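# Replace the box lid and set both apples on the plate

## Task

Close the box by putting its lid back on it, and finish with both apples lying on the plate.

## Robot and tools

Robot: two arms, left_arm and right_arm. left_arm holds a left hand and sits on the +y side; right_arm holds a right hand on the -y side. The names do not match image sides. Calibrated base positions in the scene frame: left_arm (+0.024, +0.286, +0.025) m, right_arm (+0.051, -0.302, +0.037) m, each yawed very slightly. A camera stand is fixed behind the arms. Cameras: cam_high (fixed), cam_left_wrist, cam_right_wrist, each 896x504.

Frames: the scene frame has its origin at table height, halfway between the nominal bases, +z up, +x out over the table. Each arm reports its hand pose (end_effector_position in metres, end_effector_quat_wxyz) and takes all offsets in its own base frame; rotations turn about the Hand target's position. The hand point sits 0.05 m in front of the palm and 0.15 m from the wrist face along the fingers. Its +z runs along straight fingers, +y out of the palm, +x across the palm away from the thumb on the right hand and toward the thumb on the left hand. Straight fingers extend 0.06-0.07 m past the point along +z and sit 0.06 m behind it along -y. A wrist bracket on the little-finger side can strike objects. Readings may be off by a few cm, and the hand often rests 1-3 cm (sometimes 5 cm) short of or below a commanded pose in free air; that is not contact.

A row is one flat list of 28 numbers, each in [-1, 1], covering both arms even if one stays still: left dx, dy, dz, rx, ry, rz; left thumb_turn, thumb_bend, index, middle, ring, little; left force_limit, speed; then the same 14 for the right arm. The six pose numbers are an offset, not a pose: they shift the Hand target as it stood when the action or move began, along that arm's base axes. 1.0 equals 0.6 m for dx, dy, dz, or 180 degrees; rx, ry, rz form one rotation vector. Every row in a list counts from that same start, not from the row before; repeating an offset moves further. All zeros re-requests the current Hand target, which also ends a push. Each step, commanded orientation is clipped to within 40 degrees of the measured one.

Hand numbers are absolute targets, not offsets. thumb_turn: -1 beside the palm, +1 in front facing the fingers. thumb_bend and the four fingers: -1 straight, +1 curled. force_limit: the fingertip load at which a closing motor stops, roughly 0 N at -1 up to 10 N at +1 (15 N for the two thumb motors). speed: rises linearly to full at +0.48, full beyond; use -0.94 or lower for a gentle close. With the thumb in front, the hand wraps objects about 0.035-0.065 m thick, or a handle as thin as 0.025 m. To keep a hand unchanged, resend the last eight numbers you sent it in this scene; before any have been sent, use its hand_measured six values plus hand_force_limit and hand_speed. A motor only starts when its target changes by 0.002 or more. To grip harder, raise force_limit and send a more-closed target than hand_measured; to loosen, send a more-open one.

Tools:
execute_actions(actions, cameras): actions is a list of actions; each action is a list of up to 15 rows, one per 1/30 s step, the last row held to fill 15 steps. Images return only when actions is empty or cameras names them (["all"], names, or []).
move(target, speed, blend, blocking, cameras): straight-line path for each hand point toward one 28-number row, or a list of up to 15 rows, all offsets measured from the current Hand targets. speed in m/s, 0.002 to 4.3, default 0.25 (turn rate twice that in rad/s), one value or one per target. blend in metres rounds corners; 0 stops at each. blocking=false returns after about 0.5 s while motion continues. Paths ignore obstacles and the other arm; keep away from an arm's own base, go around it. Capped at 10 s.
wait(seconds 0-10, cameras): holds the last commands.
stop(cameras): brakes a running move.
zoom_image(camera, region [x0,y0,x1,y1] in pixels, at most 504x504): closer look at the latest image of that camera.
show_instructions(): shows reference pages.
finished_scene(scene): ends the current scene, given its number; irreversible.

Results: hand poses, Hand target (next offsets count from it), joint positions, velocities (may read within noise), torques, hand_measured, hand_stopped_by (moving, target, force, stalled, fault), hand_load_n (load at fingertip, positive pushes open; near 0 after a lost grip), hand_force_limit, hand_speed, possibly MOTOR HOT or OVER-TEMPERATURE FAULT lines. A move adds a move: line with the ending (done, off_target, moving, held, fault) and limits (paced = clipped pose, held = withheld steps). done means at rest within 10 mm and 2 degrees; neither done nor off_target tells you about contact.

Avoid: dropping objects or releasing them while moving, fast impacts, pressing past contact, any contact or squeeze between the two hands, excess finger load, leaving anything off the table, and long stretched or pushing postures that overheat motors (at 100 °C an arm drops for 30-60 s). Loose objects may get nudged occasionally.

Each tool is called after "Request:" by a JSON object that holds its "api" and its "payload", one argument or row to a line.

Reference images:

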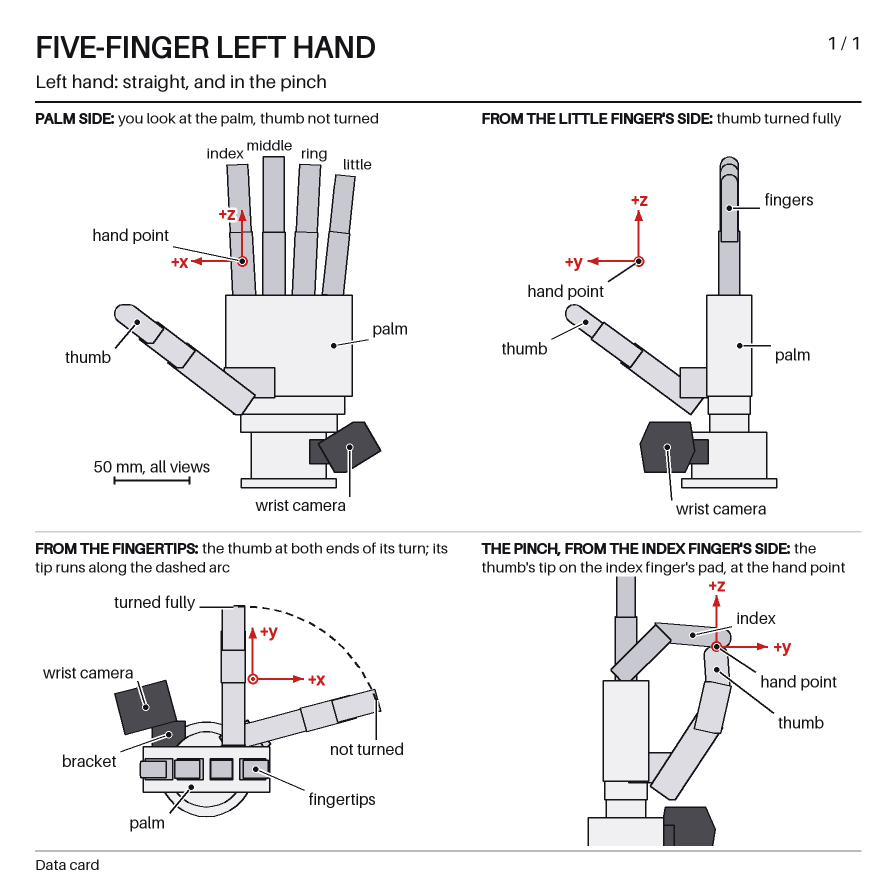

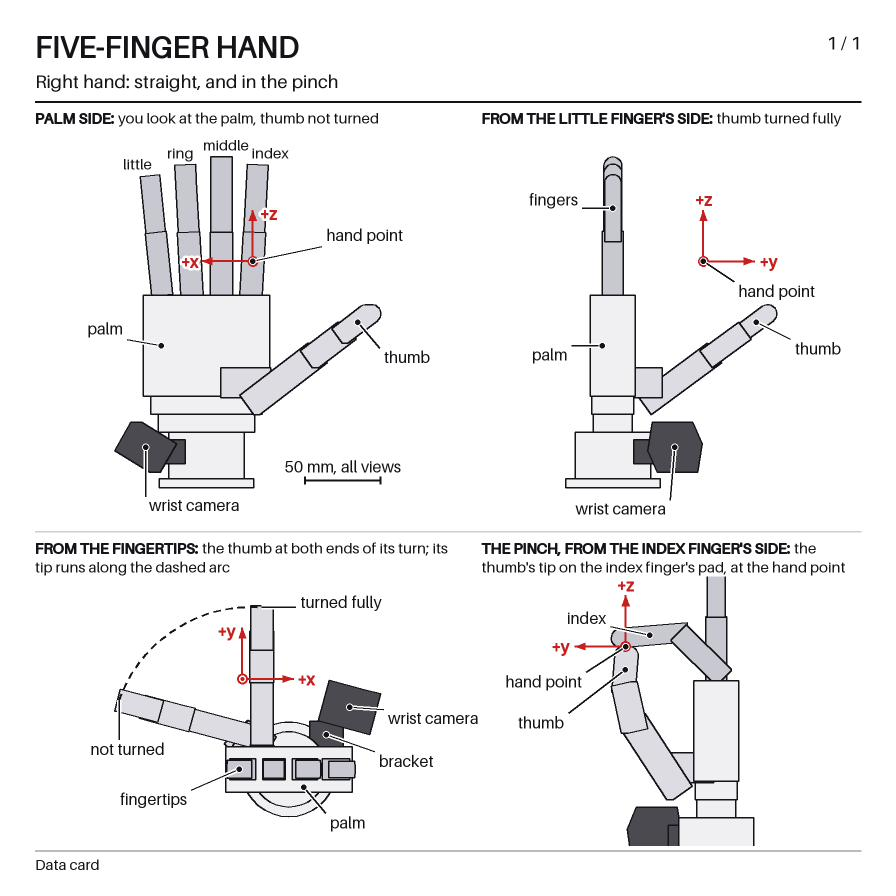

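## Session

Request:
{"api": "execute_actions", "payload": {
  "actions": []
}}

Request:
{"api": "zoom_image", "payload": {
  "camera": "cam_high",
  "region": [280, 240, 700, 504]
}}

Scene clock: 0.00 s.
left_arm: end_effector_position=(+0.2349, -0.2993, +0.1967) hand_measured=(-1.000, -1.000, -1.000, -1.000, -1.000, -1.000) hand_load_n=(+0.0, +0.0, +0.0, +0.0, +0.0, +0.0) hand_stopped_by=(target, target, target, target, target, target) hand_force_limit=0.00 hand_speed=-0.80 end_effector_quat_wxyz=(-0.073, +0.682, +0.727, +0.046) | right_arm: end_effector_position=(+0.2052, -0.0285, +0.1979) hand_measured=(-1.000, -1.000, -1.000, -1.000, -1.000, -1.000) hand_load_n=(+0.0, +0.0, +0.0, +0.0, +0.0, +0.0) hand_stopped_by=(target, target, target, target, target, target) hand_force_limit=0.00 hand_speed=-0.80 end_effector_quat_wxyz=(-0.075, -0.429, +0.893, -0.109)
Joint positions: left_arm=[-1.102 1.453 1.303 -1.59 -0.037 1.973] | right_arm=[-0.154 0.965 0.949 -1.554 0.266 0.521]
Joint velocities: within noise
Joint torques (N m): no reading
Motor temperatures (°C): left_arm=[22 21 25 22 20 23] | right_arm=[24 21 22 22 19 22]
Heat: left arm: hottest elbow 25 °C; right arm: hottest waist 24 °C.
Hand target: left_arm +0.2382, -0.3057, +0.2038; -0.063, +0.682, +0.727, +0.043 | right_arm +0.2108, -0.0293, +0.2044; -0.067, -0.428, +0.894, -0.114

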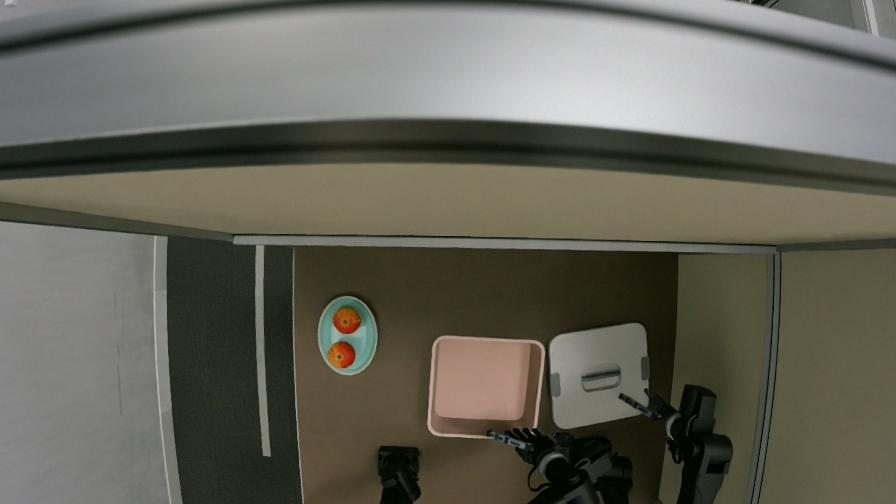

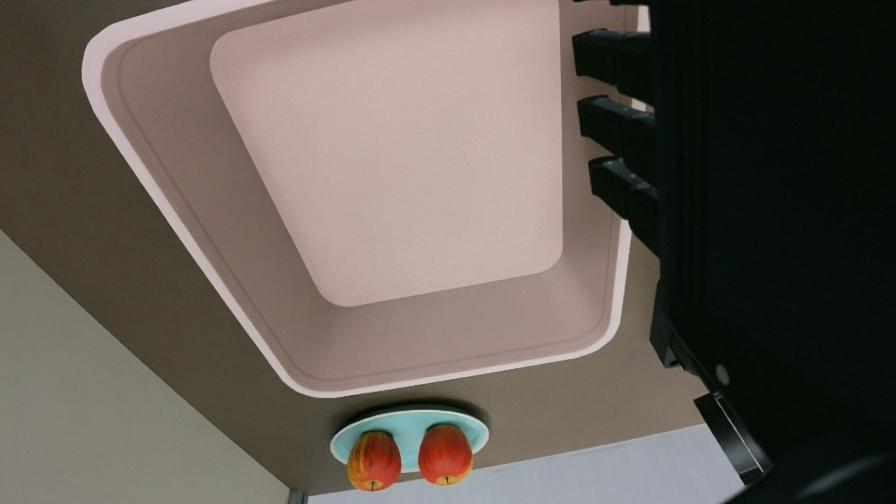

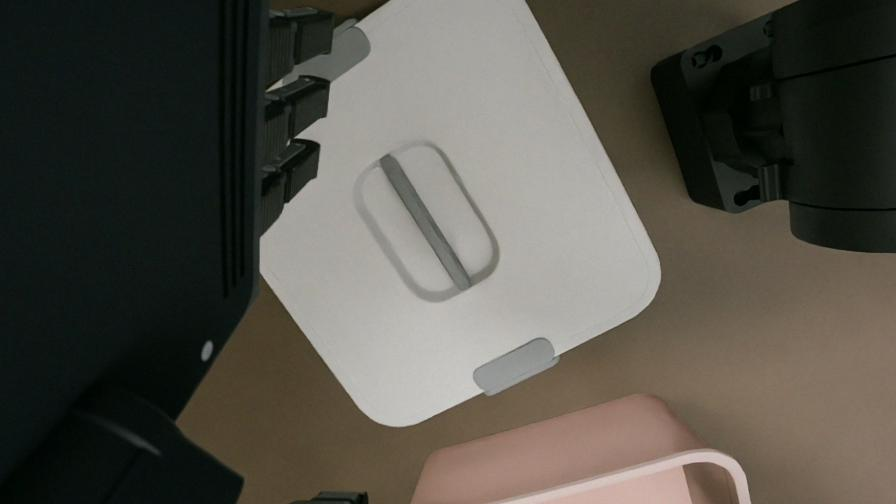

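Scaled by 1.200.

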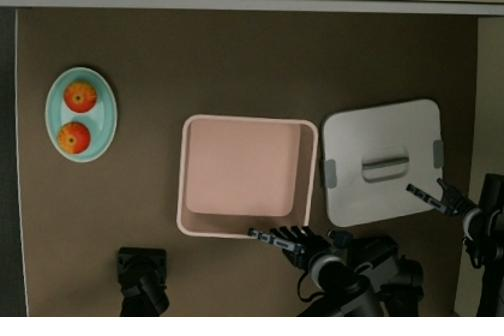

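Request:
{"api": "move", "payload": {
  "target": [0.02,0.71,0.16,0,0,0.48,-1,-1,-1,-1,-1,-1,0,-0.8,-0.079,0.0687,-0.15,0.0828,0.0258,0.2451,-1,-1,-1,-1,-1,-1,0,-0.8],
  "cameras": ["all"],
  "speed": 0.35
}}

Scene clock: 6.50 s.
left_arm: end_effector_position=(+0.2394, +0.1140, +0.2783) hand_measured=(-1.000, -1.000, -1.000, -1.000, -1.000, -1.000) hand_load_n=(+0.0, +0.0, +0.0, +0.0, -0.5, +0.0) hand_stopped_by=(target, target, target, target, target, target) hand_force_limit=0.00 hand_speed=-0.80 end_effector_quat_wxyz=(+0.001, -0.006, +1.000, +0.024) | right_arm: end_effector_position=(+0.1654, +0.0105, +0.1186) hand_measured=(-1.000, -1.000, -1.000, -1.000, -1.000, -1.000) hand_load_n=(+0.0, +0.0, +0.0, +0.0, -0.5, +0.0) hand_stopped_by=(target, target, target, target, target, target) hand_force_limit=0.00 hand_speed=-0.80 end_effector_quat_wxyz=(+0.001, +0.734, -0.679, +0.001)
Joint positions: left_arm=[0.166 1.057 1.187 -1.691 -0.047 1.726] | right_arm=[-0.064 0.953 0.71 -1.329 0.003 -0.142]
Joint torques (N m): left_arm=[1.03 -4.19 14.2 -0.28 -0.1 0.05] | right_arm=[1.44 -3.6 6 0.35 -0.06 -0.11]
Heat: left arm: hottest elbow 26 °C; right arm: hottest waist 24 °C.
Hand target: left_arm +0.2502, +0.1204, +0.2998; -0.075, -0.001, +0.997, -0.012 | right_arm +0.1633, +0.0119, +0.1144; +0.000, +0.741, -0.672, +0.000
Off the commanded pose: left_arm 0.025 m, 10 deg | right_arm 0.005 m, 1 deg.
joint sent to its limit (left arm) — joint 4 (wrist pitch), lower limit. The joint targets are off in orientation, not in position.
move: off_target (left_arm)

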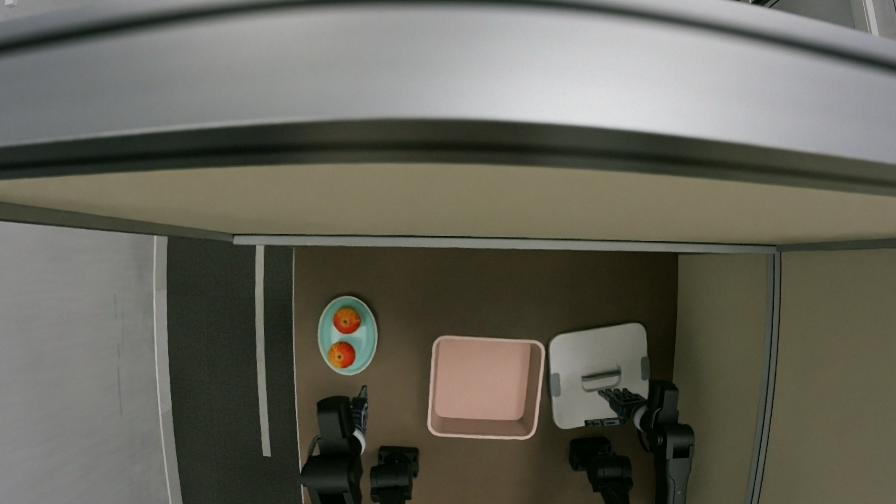

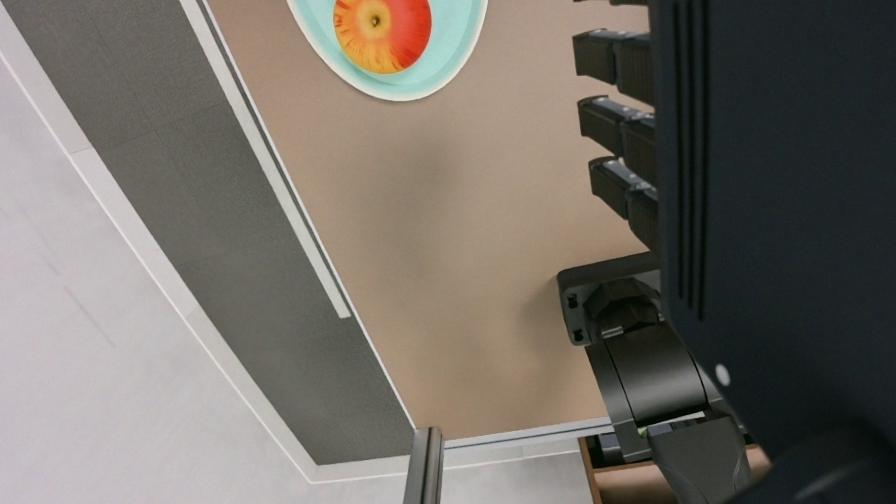

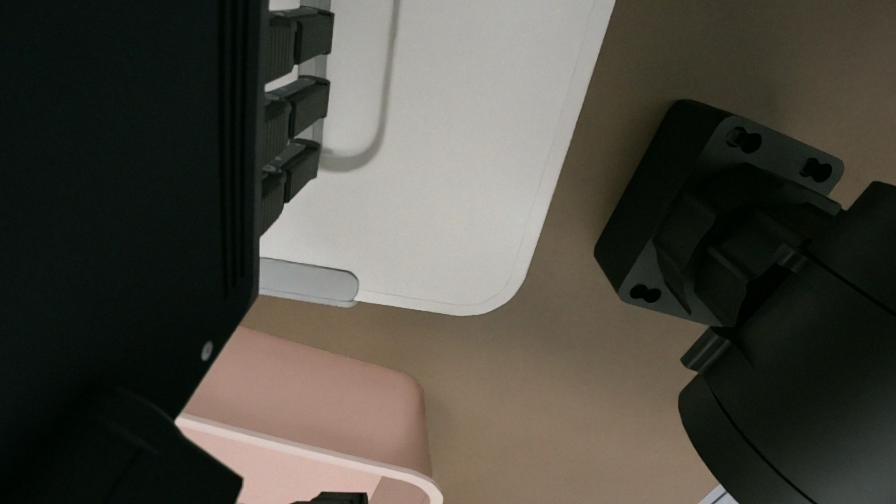

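Request:
{"api": "move", "payload": {
  "target": [0,0,0,0,0,0,-1,-1,-1,-1,-1,-1,0,-0.8,0,0,-0.112,0,0,0,-1,-1,-1,-1,-1,-1,0,-0.8],
  "speed": 0.07,
  "cameras": ["cam_right_wrist","cam_high"]
}}

Scene clock: 9.67 s.
left_arm: end_effector_position=(+0.2394, +0.1140, +0.2783) hand_measured=(-1.000, -1.000, -1.000, -1.000, -1.000, -1.000) hand_load_n=(+0.0, +0.0, -0.5, +0.0, +0.0, +0.0) hand_stopped_by=(target, target, target, target, target, target) hand_force_limit=0.00 hand_speed=-0.80 end_effector_quat_wxyz=(+0.001, -0.005, +1.000, +0.024) | right_arm: end_effector_position=(+0.1671, +0.0103, +0.0536) hand_measured=(-1.000, -1.000, -1.000, -1.000, -1.000, -1.000) hand_load_n=(+0.0, +0.0, +0.0, +0.0, +0.0, +0.0) hand_stopped_by=(target, target, target, target, target, target) hand_force_limit=0.00 hand_speed=-0.80 end_effector_quat_wxyz=(-0.004, +0.735, -0.679, +0.007)
Joint positions: left_arm=[0.166 1.057 1.187 -1.691 -0.047 1.726] | right_arm=[-0.064 1.021 0.571 -1.105 0.003 -0.143]
Joint torques (N m): left_arm=[1.03 -4.19 14.22 -0.28 -0.1 0.05] | right_arm=[1.08 -2.55 5.7 0.39 -0.04 -0.09]
Heat: left arm: hottest elbow 27 °C; right arm: hottest waist 24 °C.
Hand target: left_arm +0.2502, +0.1203, +0.2998; -0.075, -0.001, +0.997, -0.012 | right_arm +0.1634, +0.0119, +0.0472; +0.000, +0.741, -0.672, +0.000
Off the commanded pose: left_arm 0.025 m, 10 deg | right_arm 0.008 m, 1 deg.
joint sent to its limit (left arm) — joint 4 (wrist pitch), lower limit. The joint targets are off in orientation, not in position.
move: off_target (left_arm)
Images, in order (width x height): cam_high 896x504, cam_right_wrist 896x504.

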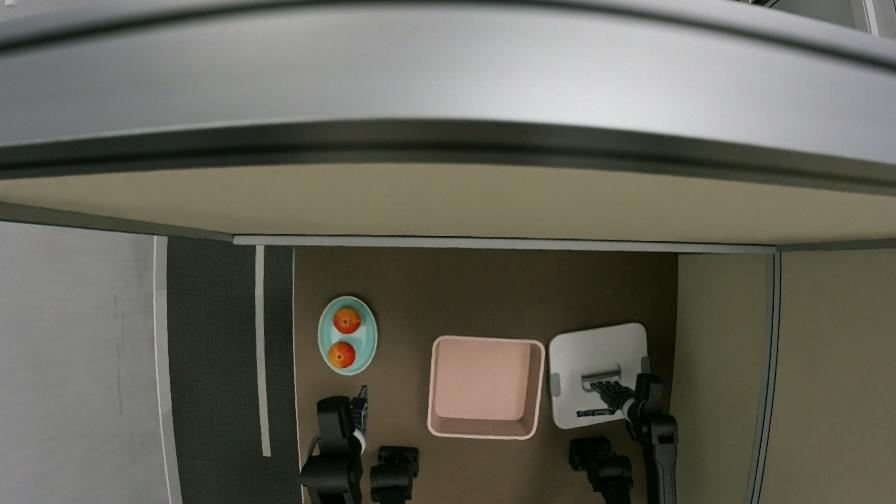

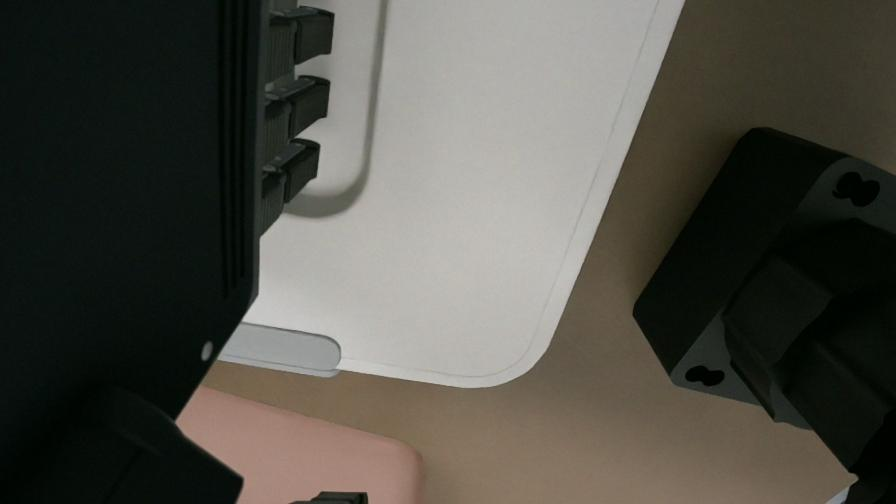

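Request:
{"api": "move", "payload": {
  "target": [
    [0,0,0,0,0,0,-1,-1,-1,-1,-1,-1,0,-0.8,0.01,0,-0.014,0,0,0,-1,-1,-1,-1,-1,-1,0,-0.8],
    [0,0,0,0,0,0,-1,-1,-1,-1,-1,-1,0,-0.8,0.3,0.028,-0.014,0,0,-0.033,-1,-1,-1,-1,-1,-1,0,-0.8]
  ],
  "speed": [0.06,0.08],
  "cameras": ["cam_right_wrist","cam_high"]
}}

Scene clock: 13.67 s.
left_arm: end_effector_position=(+0.2394, +0.1140, +0.2783) hand_measured=(-1.000, -1.000, -1.000, -1.000, -1.000, -1.000) hand_load_n=(+0.0, +0.0, +0.0, +0.0, +0.0, +0.0) hand_stopped_by=(target, target, target, target, target, target) hand_force_limit=0.00 hand_speed=-0.80 end_effector_quat_wxyz=(+0.001, -0.005, +1.000, +0.024) | right_arm: end_effector_position=(+0.3274, +0.0244, +0.0427) hand_measured=(-1.000, -1.000, -1.000, -1.000, -1.000, -1.000) hand_load_n=(+0.0, +0.0, -0.5, -1.0, +0.0, +0.0) hand_stopped_by=(target, target, target, target, target, target) hand_force_limit=0.00 hand_speed=-0.80 end_effector_quat_wxyz=(+0.002, +0.706, -0.708, -0.001)
Joint positions: left_arm=[0.166 1.057 1.187 -1.691 -0.047 1.726] | right_arm=[-0.015 1.505 0.947 -1.017 0.002 -0.012]
Joint torques (N m): left_arm=[1.03 -4.19 14.2 -0.27 -0.1 0.06] | right_arm=[1.2 -8.82 8.46 0.35 -0.01 0.08]
Heat: left arm: hottest elbow 28 °C; right arm: hottest waist 24 °C.
Hand target: left_arm +0.2502, +0.1203, +0.2998; -0.075, -0.001, +0.997, -0.012 | right_arm +0.3432, +0.0286, +0.0387; +0.000, +0.705, -0.709, +0.000
Off the commanded pose: left_arm 0.025 m, 10 deg | right_arm 0.017 m, 0 deg.
joint sent to its limit (left arm) — joint 4 (wrist pitch), lower limit. The joint targets are off in orientation, not in position.
move: off_target (left_arm, right_arm)
Images, in order (width x height): cam_high 896x504, cam_right_wrist 896x504.

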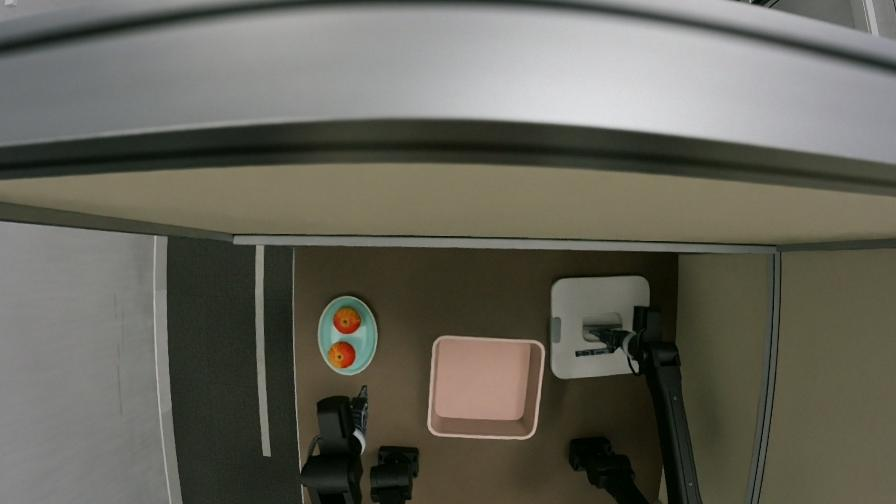

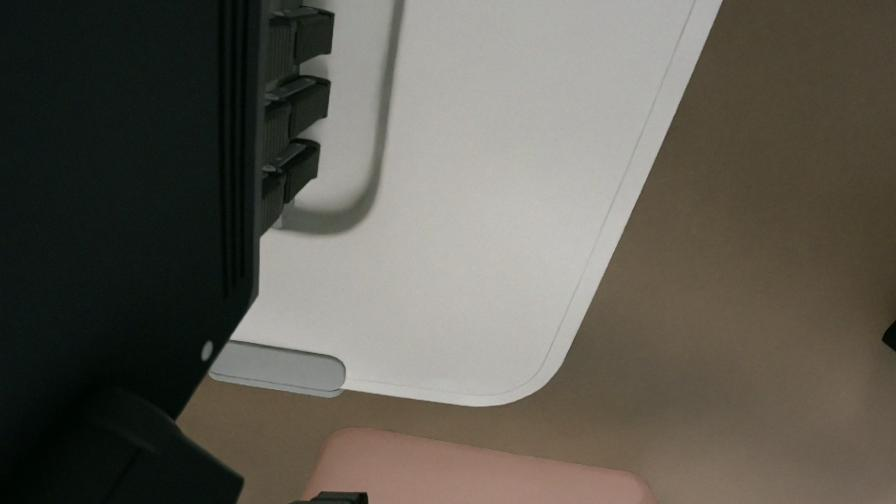

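Request:
{"api": "move", "payload": {
  "target": [
    [0,0,0,0,0,0,-1,-1,-1,-1,-1,-1,0,-0.8,-0.085,0,0,0,0,0,-1,-1,-1,-1,-1,-1,0,-0.8],
    [0,0,0,0,0,0,-1,-1,-1,-1,-1,-1,0,-0.8,-0.085,0,0.25,0,0,0,-1,-1,-1,-1,-1,-1,0,-0.8],
    [0,0,0,0,0,0,-1,-1,-1,-1,-1,-1,0,-0.8,0.131,-0.049,0.169,0,-0.3056,0,1,-0.45,0,0,-1,-1,0,0]
  ],
  "speed": [0.08,0.2,0.3],
  "blend": [0,0.05,0],
  "cameras": ["cam_right_wrist","cam_high"]
}}

Scene clock: 20.60 s.
left_arm: end_effector_position=(+0.2394, +0.1140, +0.2783) hand_measured=(-1.000, -1.000, -1.000, -1.000, -1.000, -1.000) hand_load_n=(+0.0, +0.0, +0.0, +0.0, +0.0, +0.0) hand_stopped_by=(target, target, target, target, target, target) hand_force_limit=0.00 hand_speed=-0.80 end_effector_quat_wxyz=(+0.001, -0.005, +1.000, +0.024) | right_arm: end_effector_position=(+0.4236, +0.0032, +0.1419) hand_measured=(+1.000, -0.450, +0.000, +0.000, -1.000, -1.000) hand_load_n=(+0.0, +0.0, +0.0, +0.0, +0.0, +0.0) hand_stopped_by=(target, target, target, target, target, target) hand_force_limit=0.00 hand_speed=0.00 end_effector_quat_wxyz=(-0.327, +0.627, -0.631, +0.320)
Joint positions: left_arm=[0.166 1.057 1.187 -1.691 -0.047 1.726] | right_arm=[-0.096 1.039 0.651 -0.235 -0.083 -0.046]
Joint torques (N m): left_arm=[1.03 -4.19 14.2 -0.25 -0.1 0.05] | right_arm=[0.09 -7.41 6.65 1.95 -0.05 -0.11]
Heat: left arm: hottest elbow 29 °C; right arm: hottest waist 24 °C.
Hand target: left_arm +0.2502, +0.1203, +0.2998; -0.075, -0.001, +0.997, -0.012 | right_arm +0.4219, -0.0007, +0.1402; -0.328, +0.625, -0.629, +0.326
Off the commanded pose: left_arm 0.025 m, 10 deg | right_arm 0.005 m, 1 deg.
joint sent to its limit (left arm) — joint 4 (wrist pitch), lower limit. The joint targets are off in orientation, not in position.
move: off_target (left_arm)
Images, in order (width x height): cam_high 896x504, cam_right_wrist 896x504.

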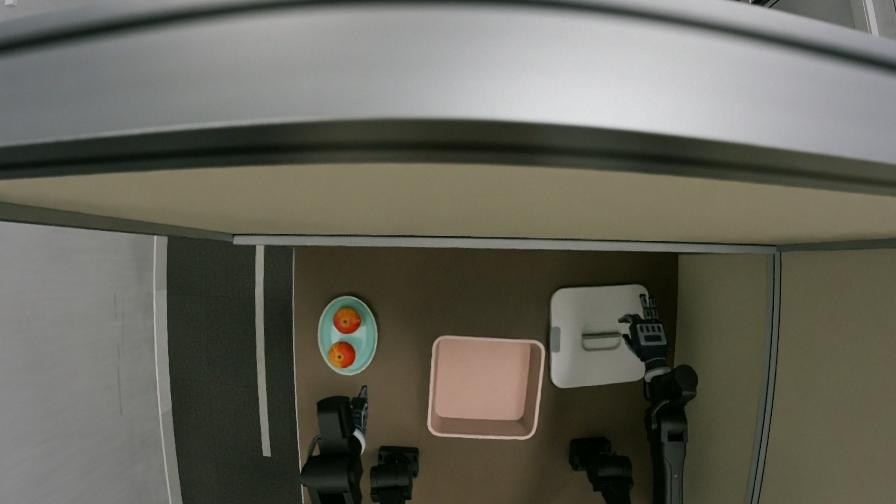

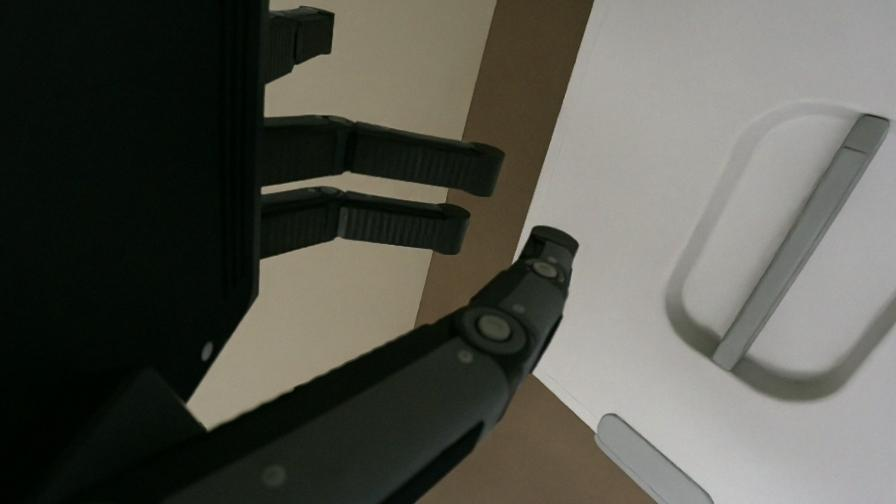

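Request:
{"api": "zoom_image", "payload": {
  "camera": "cam_high",
  "region": [530, 260, 730, 460]
}}

Request:
{"api": "zoom_image", "payload": {
  "camera": "cam_right_wrist",
  "region": [392, 0, 896, 504]
}}

Scaled by 2.520.

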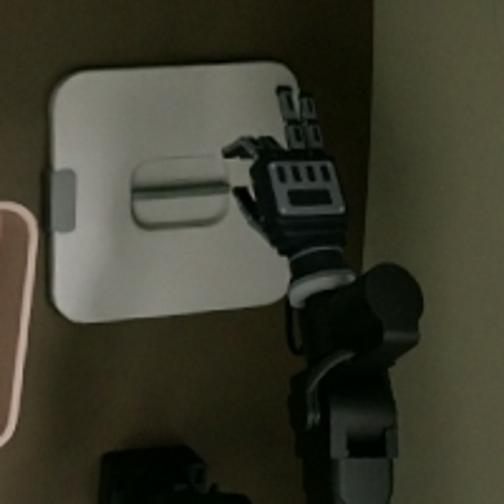

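Scaled by 1.000.

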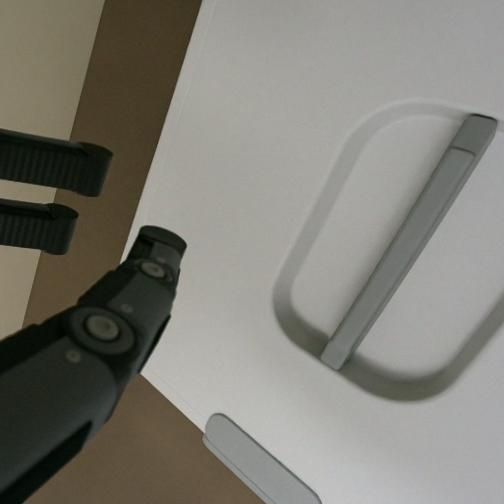

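Request:
{"api": "move", "payload": {
  "target": [0,0,0,0,0,0,-1,-1,-1,-1,-1,-1,0,-0.8,-0.06,0.010,-0.150,0,0,0.009,1,-0.45,0,0,-1,-1,0,0],
  "speed": 0.12,
  "cameras": ["cam_right_wrist"]
}}

Scene clock: 24.30 s.
left_arm: end_effector_position=(+0.2394, +0.1140, +0.2783) hand_measured=(-1.000, -1.000, -1.000, -1.000, -1.000, -1.000) hand_load_n=(+0.0, +0.0, +0.0, +0.0, +0.0, +0.0) hand_stopped_by=(target, target, target, target, target, target) hand_force_limit=0.00 hand_speed=-0.80 end_effector_quat_wxyz=(+0.001, -0.005, +1.000, +0.024) | right_arm: end_effector_position=(+0.3886, +0.0088, +0.0587) hand_measured=(+1.000, -0.450, +0.000, +0.000, -1.000, -1.000) hand_load_n=(+0.0, +0.0, +0.0, +0.0, +0.0, +0.0) hand_stopped_by=(target, target, target, target, target, target) hand_force_limit=0.00 hand_speed=0.00 end_effector_quat_wxyz=(-0.337, +0.632, -0.619, +0.322)
Joint positions: left_arm=[0.166 1.057 1.187 -1.691 -0.047 1.726] | right_arm=[-0.1 1.082 0.414 0.063 -0.11 -0.063]
Joint torques (N m): left_arm=[1.03 -4.19 14.2 -0.28 -0.1 0.05] | right_arm=[-0.38 -3.84 5.98 2.1 -0.09 -0.11]
Motor temperatures (°C): left_arm=[22 21 30 22 20 23] | right_arm=[24 22 24 22 19 22]
Heat: left arm: hottest elbow 30 °C; right arm: hottest waist 24 °C.
Hand target: left_arm +0.2502, +0.1203, +0.2998; -0.075, -0.001, +0.997, -0.012 | right_arm +0.3859, +0.0052, +0.0502; -0.332, +0.634, -0.620, +0.321
Off the commanded pose: left_arm 0.025 m, 10 deg | right_arm 0.010 m, 1 deg.
joint sent to its limit (left arm) — joint 4 (wrist pitch), lower limit. The joint targets are off in orientation, not in position.
move: off_target (left_arm)
Images, in order (width x height): cam_right_wrist 896x504.

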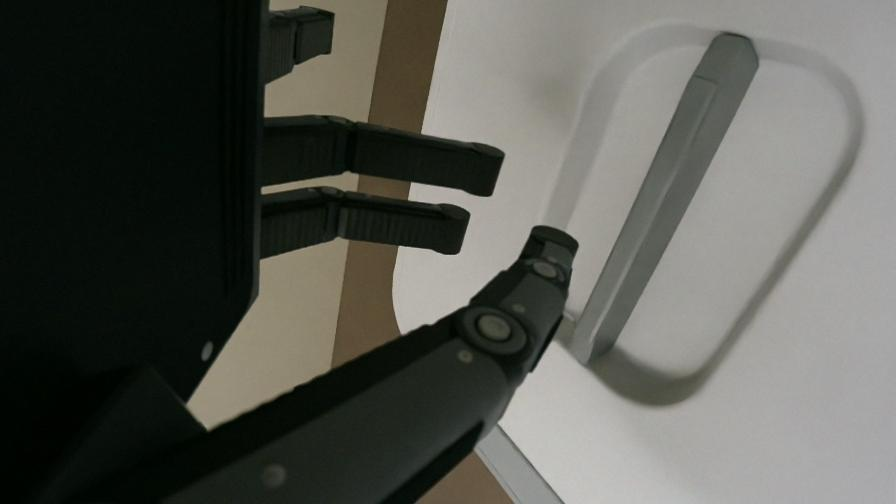

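Request:
{"api": "move", "payload": {
  "target": [0,0,0,0,0,0,-1,-1,-1,-1,-1,-1,0,-0.8,-0.0133,-0.012,-0.0837,0,0,0,1,-0.45,0,0,-1,-1,0,0],
  "speed": 0.06,
  "cameras": ["cam_right_wrist"]
}}

Scene clock: 27.47 s.
left_arm: end_effector_position=(+0.2394, +0.1140, +0.2783) hand_measured=(-1.000, -1.000, -1.000, -1.000, -1.000, -1.000) hand_load_n=(+0.0, +0.0, +0.0, +0.0, +0.0, +0.0) hand_stopped_by=(target, target, target, target, target, target) hand_force_limit=0.00 hand_speed=-0.80 end_effector_quat_wxyz=(+0.001, -0.005, +1.000, +0.024) | right_arm: end_effector_position=(+0.3820, +0.0013, +0.0077) hand_measured=(+1.000, -0.450, +0.000, +0.000, -1.000, -1.000) hand_load_n=(+0.0, +0.0, +0.0, +0.0, +0.0, +0.0) hand_stopped_by=(target, target, target, target, target, target) hand_force_limit=0.00 hand_speed=0.00 end_effector_quat_wxyz=(-0.337, +0.632, -0.619, +0.322)
Joint positions: left_arm=[0.166 1.057 1.187 -1.691 -0.047 1.726] | right_arm=[-0.132 1.242 0.332 0.303 -0.136 -0.081]
Joint torques (N m): left_arm=[1.03 -4.19 14.2 -0.28 -0.1 0.06] | right_arm=[0.15 -5.07 4.85 2.04 -0.1 -0.12]
Heat: left arm: hottest elbow 31 °C; right arm: hottest waist 24 °C.
Hand target: left_arm +0.2502, +0.1203, +0.2998; -0.075, -0.001, +0.997, -0.012 | right_arm +0.3779, -0.0020, -0.0002; -0.332, +0.634, -0.620, +0.321
Off the commanded pose: left_arm 0.025 m, 10 deg | right_arm 0.009 m, 1 deg.
joint sent to its limit (left arm) — joint 4 (wrist pitch), lower limit. The joint targets are off in orientation, not in position.
move: off_target (left_arm)
Images, in order (width x height): cam_right_wrist 896x504.

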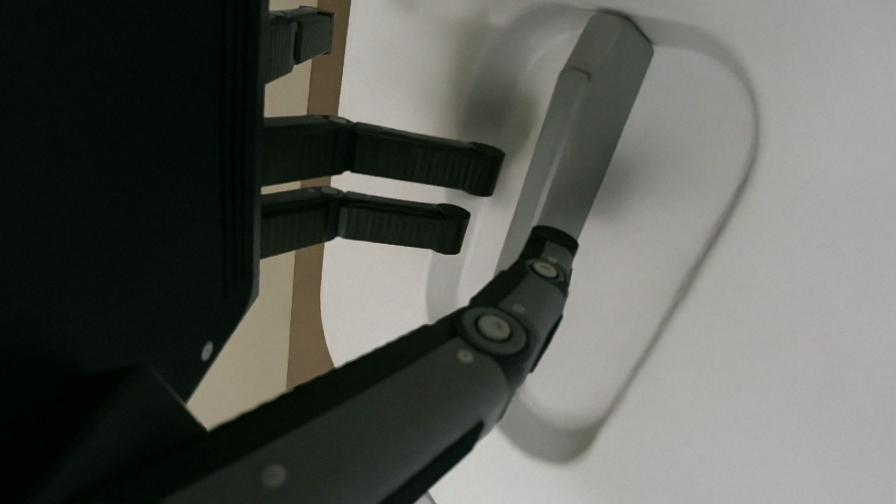

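Request:
{"api": "move", "payload": {
  "target": [0,0,0,0,0,0,-1,-1,-1,-1,-1,-1,0,-0.8,-0.007,0,-0.03,0,0,0,1,-0.45,0,0,-1,-1,0,0],
  "speed": 0.04,
  "cameras": ["cam_right_wrist"]
}}

Scene clock: 28.97 s.
left_arm: end_effector_position=(+0.2394, +0.1140, +0.2783) hand_measured=(-1.000, -1.000, -1.000, -1.000, -1.000, -1.000) hand_load_n=(+0.0, +0.0, +0.0, +0.0, +0.0, +0.0) hand_stopped_by=(target, target, target, target, target, target) hand_force_limit=0.00 hand_speed=-0.80 end_effector_quat_wxyz=(+0.001, -0.005, +1.000, +0.024) | right_arm: end_effector_position=(+0.3813, +0.0011, -0.0063) hand_measured=(+1.000, -0.450, +0.000, +0.000, -1.000, -1.000) hand_load_n=(-0.5, +0.0, +0.0, -1.0, +0.0, +0.0) hand_stopped_by=(target, target, target, target, target, target) hand_force_limit=0.00 hand_speed=0.00 end_effector_quat_wxyz=(-0.341, +0.630, -0.616, +0.326)
Joint positions: left_arm=[0.166 1.057 1.187 -1.691 -0.047 1.726] | right_arm=[-0.134 1.305 0.307 0.404 -0.138 -0.082]
Joint torques (N m): left_arm=[1.08 -4.13 14.2 -0.28 -0.1 0.05] | right_arm=[-0.03 -4.6 4.19 1.81 -0.07 -0.1]
Heat: left arm: hottest elbow 31 °C; right arm: hottest waist 24 °C.
Hand target: left_arm +0.2502, +0.1203, +0.2998; -0.075, -0.001, +0.997, -0.012 | right_arm +0.3738, -0.0020, -0.0180; -0.332, +0.634, -0.620, +0.321
Off the commanded pose: left_arm 0.025 m, 10 deg | right_arm 0.014 m, 1 deg.
joint sent to its limit (left arm) — joint 4 (wrist pitch), lower limit. The joint targets are off in orientation, not in position.
move: off_target (left_arm, right_arm)
Images, in order (width x height): cam_right_wrist 896x504.

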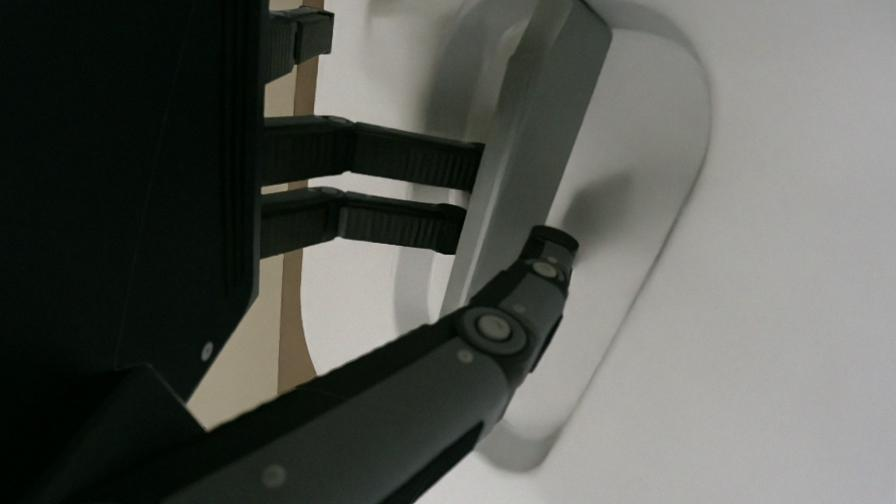

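Request:
{"api": "move", "payload": {
  "target": [0,0,0,0,0,0,-1,-1,-1,-1,-1,-1,0,-0.8,-0.003,0,-0.01,0,0,0,1,-0.45,0,0,-1,-1,0,0],
  "speed": 0.03,
  "cameras": ["cam_right_wrist"]
}}

Scene clock: 30.23 s.
left_arm: end_effector_position=(+0.2394, +0.1140, +0.2783) hand_measured=(-1.000, -1.000, -1.000, -1.000, -1.000, -1.000) hand_load_n=(+0.0, -0.5, +0.5, +0.0, +0.0, +0.0) hand_stopped_by=(target, target, target, target, target, target) hand_force_limit=0.00 hand_speed=-0.80 end_effector_quat_wxyz=(+0.001, -0.005, +1.000, +0.024) | right_arm: end_effector_position=(+0.3835, +0.0007, -0.0072) hand_measured=(+1.000, -0.450, +0.000, +0.000, -1.000, -1.000) hand_load_n=(+0.0, +0.0, +0.0, -2.0, +0.0, +0.0) hand_stopped_by=(target, target, target, target, target, target) hand_force_limit=0.00 hand_speed=0.00 end_effector_quat_wxyz=(-0.346, +0.628, -0.613, +0.332)
Joint positions: left_arm=[0.166 1.057 1.187 -1.691 -0.047 1.726] | right_arm=[-0.135 1.321 0.301 0.443 -0.14 -0.082]
Joint torques (N m): left_arm=[1.03 -4.19 14.2 -0.28 -0.1 0.05] | right_arm=[-0.26 -4.48 3.9 1.63 -0.03 -0.11]
Heat: left arm: hottest elbow 31 °C; right arm: hottest waist 24 °C.
Hand target: left_arm +0.2502, +0.1203, +0.2998; -0.075, -0.001, +0.997, -0.012 | right_arm +0.3719, -0.0020, -0.0241; -0.332, +0.634, -0.620, +0.321
Off the commanded pose: left_arm 0.025 m, 10 deg | right_arm 0.021 m, 2 deg.
joint sent to its limit (left arm) — joint 4 (wrist pitch), lower limit. The joint targets are off in orientation, not in position.
move: off_target (left_arm, right_arm)
Images, in order (width x height): cam_right_wrist 896x504.

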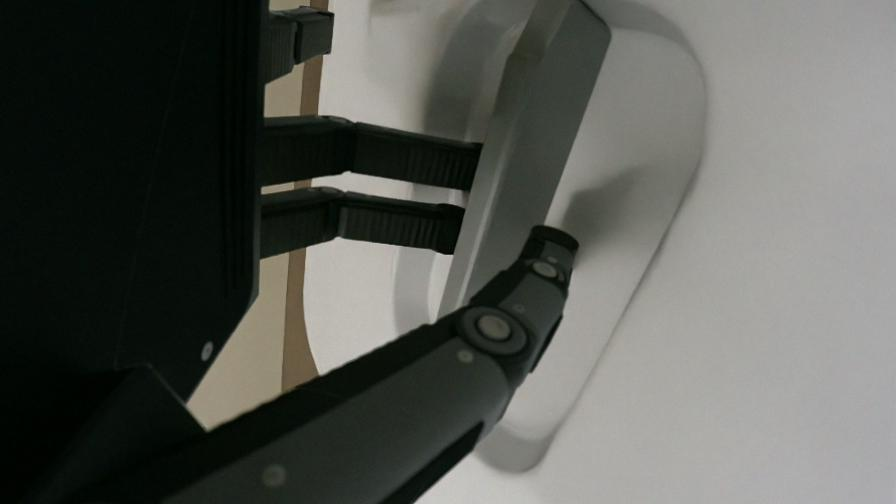

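Request:
{"api": "move", "payload": {
  "target": [0,0,0,0,0,0,-1,-1,-1,-1,-1,-1,0,-0.8,0.006,0,0.015,0,0,0,1,0.3,0.5,0.5,-1,-1,0,-0.9],
  "speed": 0.03,
  "cameras": ["cam_right_wrist"]
}}

Scene clock: 31.73 s.
left_arm: end_effector_position=(+0.2394, +0.1140, +0.2783) hand_measured=(-1.000, -1.000, -1.000, -1.000, -1.000, -1.000) hand_load_n=(+0.0, +0.0, +0.0, +0.0, +0.0, +0.0) hand_stopped_by=(target, target, target, target, target, target) hand_force_limit=0.00 hand_speed=-0.80 end_effector_quat_wxyz=(+0.001, -0.005, +1.000, +0.024) | right_arm: end_effector_position=(+0.3797, +0.0010, -0.0108) hand_measured=(+1.000, -0.338, +0.240, +0.184, -1.000, -1.000) hand_load_n=(+0.5, +8.0, +6.5, +6.0, -0.5, +0.0) hand_stopped_by=(target, force, force, force, target, target) hand_force_limit=0.00 hand_speed=-0.90 end_effector_quat_wxyz=(-0.340, +0.631, -0.616, +0.326)
Joint positions: left_arm=[0.166 1.057 1.187 -1.691 -0.047 1.726] | right_arm=[-0.135 1.321 0.301 0.424 -0.14 -0.084]
Joint torques (N m): left_arm=[1.03 -4.19 14.19 -0.27 -0.1 0.06] | right_arm=[0.09 -7.06 4.96 0.65 0.01 -0.1]
Heat: left arm: hottest elbow 31 °C; right arm: hottest waist 24 °C.
Hand target: left_arm +0.2502, +0.1203, +0.2998; -0.075, -0.001, +0.997, -0.012 | right_arm +0.3755, -0.0020, -0.0152; -0.332, +0.634, -0.620, +0.321
Off the commanded pose: left_arm 0.025 m, 10 deg | right_arm 0.007 m, 1 deg.
joint sent to its limit (left arm) — joint 4 (wrist pitch), lower limit. The joint targets are off in orientation, not in position.
move: off_target (left_arm)
Images, in order (width x height): cam_right_wrist 896x504.

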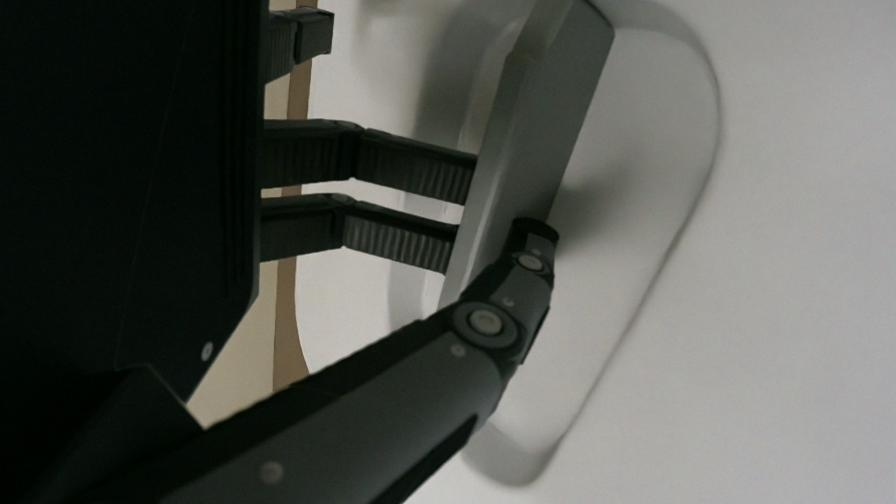

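Request:
{"api": "move", "payload": {
  "target": [
    [0,0,0,0,0,0,-1,-1,-1,-1,-1,-1,0,-0.8,0,0,0.0,0,0,0,1,0.35,0.55,0.55,-1,-1,0.5,-0.9],
    [0,0,0,0,0,0,-1,-1,-1,-1,-1,-1,0,-0.8,0.01,0,0.12,0,0,0,1,0.35,0.55,0.55,-1,-1,0.5,-0.9]
  ],
  "speed": [0.05,0.08],
  "cameras": ["cam_right_wrist","cam_high"]
}}

Scene clock: 34.30 s.
left_arm: end_effector_position=(+0.2394, +0.1140, +0.2783) hand_measured=(-1.000, -1.000, -1.000, -1.000, -1.000, -1.000) hand_load_n=(+0.0, +0.0, +0.0, +0.0, +0.0, +0.0) hand_stopped_by=(target, target, target, target, target, target) hand_force_limit=0.00 hand_speed=-0.80 end_effector_quat_wxyz=(+0.001, -0.005, +1.000, +0.024) | right_arm: end_effector_position=(+0.3528, +0.0039, +0.0239) hand_measured=(+1.000, -0.332, +0.246, +0.190, -1.000, -1.000) hand_load_n=(+0.0, +10.5, +7.5, +10.0, +0.0, +0.0) hand_stopped_by=(target, force, force, force, target, target) hand_force_limit=0.50 hand_speed=-0.90 end_effector_quat_wxyz=(-0.313, +0.645, -0.633, +0.293)
Joint positions: left_arm=[0.166 1.057 1.187 -1.691 -0.047 1.726] | right_arm=[-0.135 1.081 0.345 0.044 -0.137 -0.088]
Joint torques (N m): left_arm=[1.03 -4.19 14.2 -0.29 -0.1 0.06] | right_arm=[0.26 -6.95 10.52 1.11 0.03 -0.04]
Heat: left arm: hottest elbow 32 °C; right arm: hottest waist 24 °C.
Hand target: left_arm +0.2502, +0.1203, +0.2998; -0.075, -0.001, +0.997, -0.012 | right_arm +0.3815, -0.0019, +0.0569; -0.332, +0.634, -0.620, +0.321
Off the commanded pose: left_arm 0.025 m, 10 deg | right_arm 0.044 m, 4 deg.
joint sent to its limit (left arm) — joint 4 (wrist pitch), lower limit. The joint targets are off in orientation, not in position.
move: off_target (left_arm, right_arm)
Images, in order (width x height): cam_high 896x504, cam_right_wrist 896x504.

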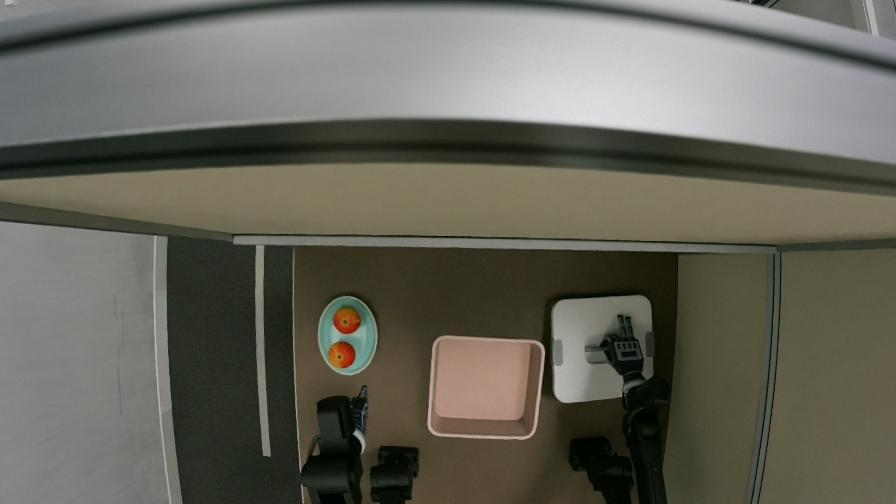

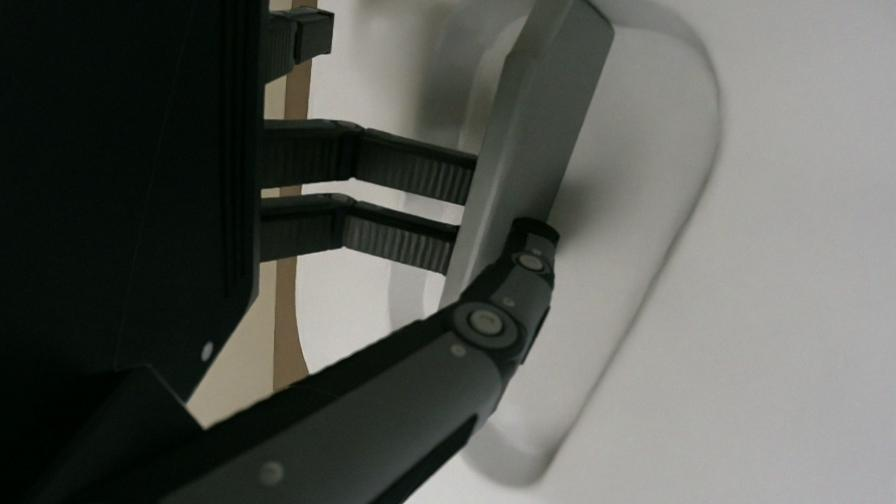

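Request:
{"api": "move", "payload": {
  "target": [
    [0,0,0,0,0,0,-1,-1,-1,-1,-1,-1,0,-0.8,0.0,0.02,0.18,0,0,0,1,0.35,0.55,0.55,-1,-1,0.5,-0.9],
    [0,0,0,0,0,0,-1,-1,-1,-1,-1,-1,0,-0.8,-0.2275,0.653,0.19,0,0,-0.0194,1,0.35,0.55,0.55,-1,-1,0.5,-0.9]
  ],
  "speed": [0.12,0.15],
  "blend": [0.03,0],
  "cameras": ["cam_right_wrist","cam_high"]
}}

Scene clock: 39.70 s.
left_arm: end_effector_position=(+0.2394, +0.1140, +0.2783) hand_measured=(-1.000, -1.000, -1.000, -1.000, -1.000, -1.000) hand_load_n=(+0.0, +0.0, +0.0, +0.0, +0.0, +0.0) hand_stopped_by=(target, target, target, target, target, target) hand_force_limit=0.00 hand_speed=-0.80 end_effector_quat_wxyz=(+0.001, -0.005, +1.000, +0.024) | right_arm: end_effector_position=(+0.2379, +0.3666, +0.1465) hand_measured=(+1.000, -0.332, +0.246, +0.190, -1.000, -1.000) hand_load_n=(+0.0, +11.0, +7.5, +10.0, +0.0, +0.0) hand_stopped_by=(target, force, force, force, target, target) hand_force_limit=0.50 hand_speed=-0.90 end_effector_quat_wxyz=(-0.300, +0.629, -0.632, +0.340)
Joint positions: left_arm=[0.166 1.057 1.187 -1.691 -0.047 1.726] | right_arm=[1.25 1.293 0.939 -0.881 0.898 1.093]
Joint torques (N m): left_arm=[0.97 -4.19 14.2 -0.25 -0.1 0.06] | right_arm=[1.03 -9.35 11.56 0.16 0.93 0.08]
Heat: left arm: hottest elbow 33 °C; right arm: hottest elbow 26 °C.
Hand target: left_arm +0.2502, +0.1203, +0.2998; -0.075, -0.001, +0.997, -0.012 | right_arm +0.2450, +0.3899, +0.1710; -0.322, +0.615, -0.639, +0.331
Off the commanded pose: left_arm 0.025 m, 10 deg | right_arm 0.034 m, 3 deg.
joint sent to its limit (left arm) — joint 4 (wrist pitch), lower limit. The joint targets are off in orientation, not in position.
move: off_target (left_arm, right_arm)
Images, in order (width x height): cam_high 896x504, cam_right_wrist 896x504.

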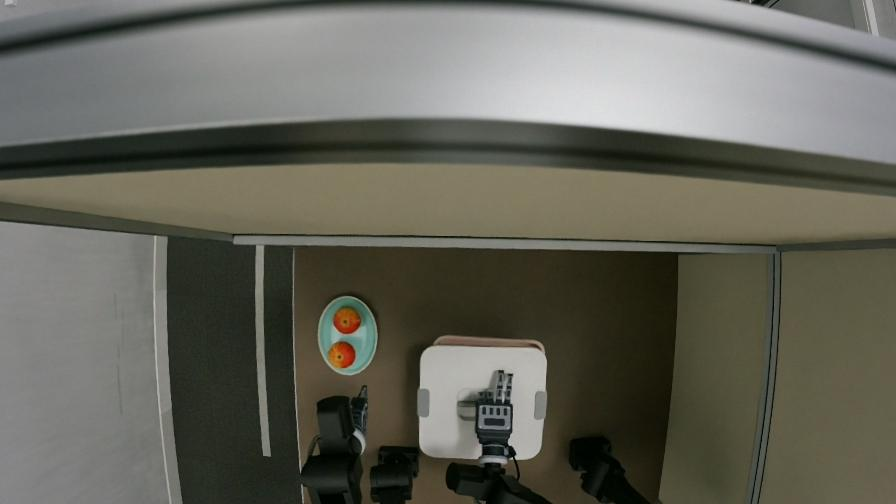

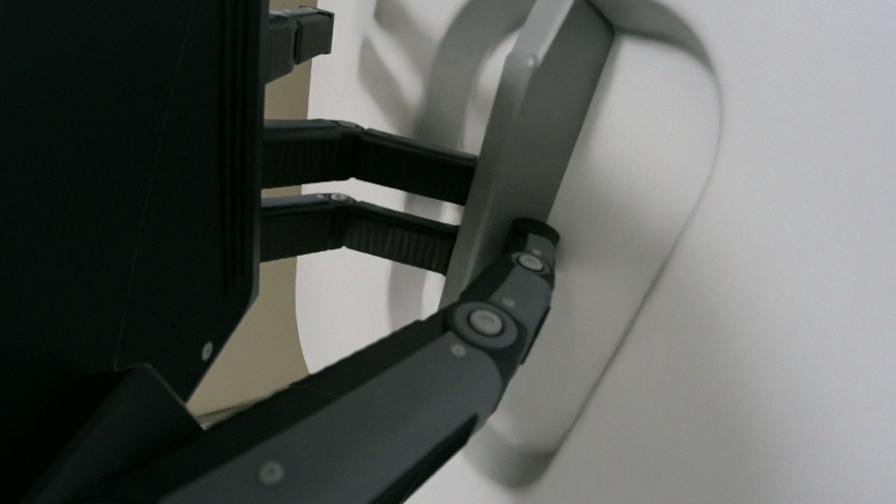

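Works. Zoom for alignment.

Request:
{"api": "zoom_image", "payload": {
  "camera": "cam_high",
  "region": [400, 310, 568, 478]
}}

Scaled by 3.000.

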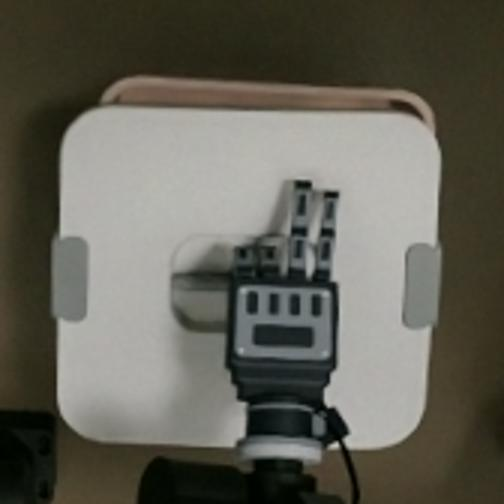

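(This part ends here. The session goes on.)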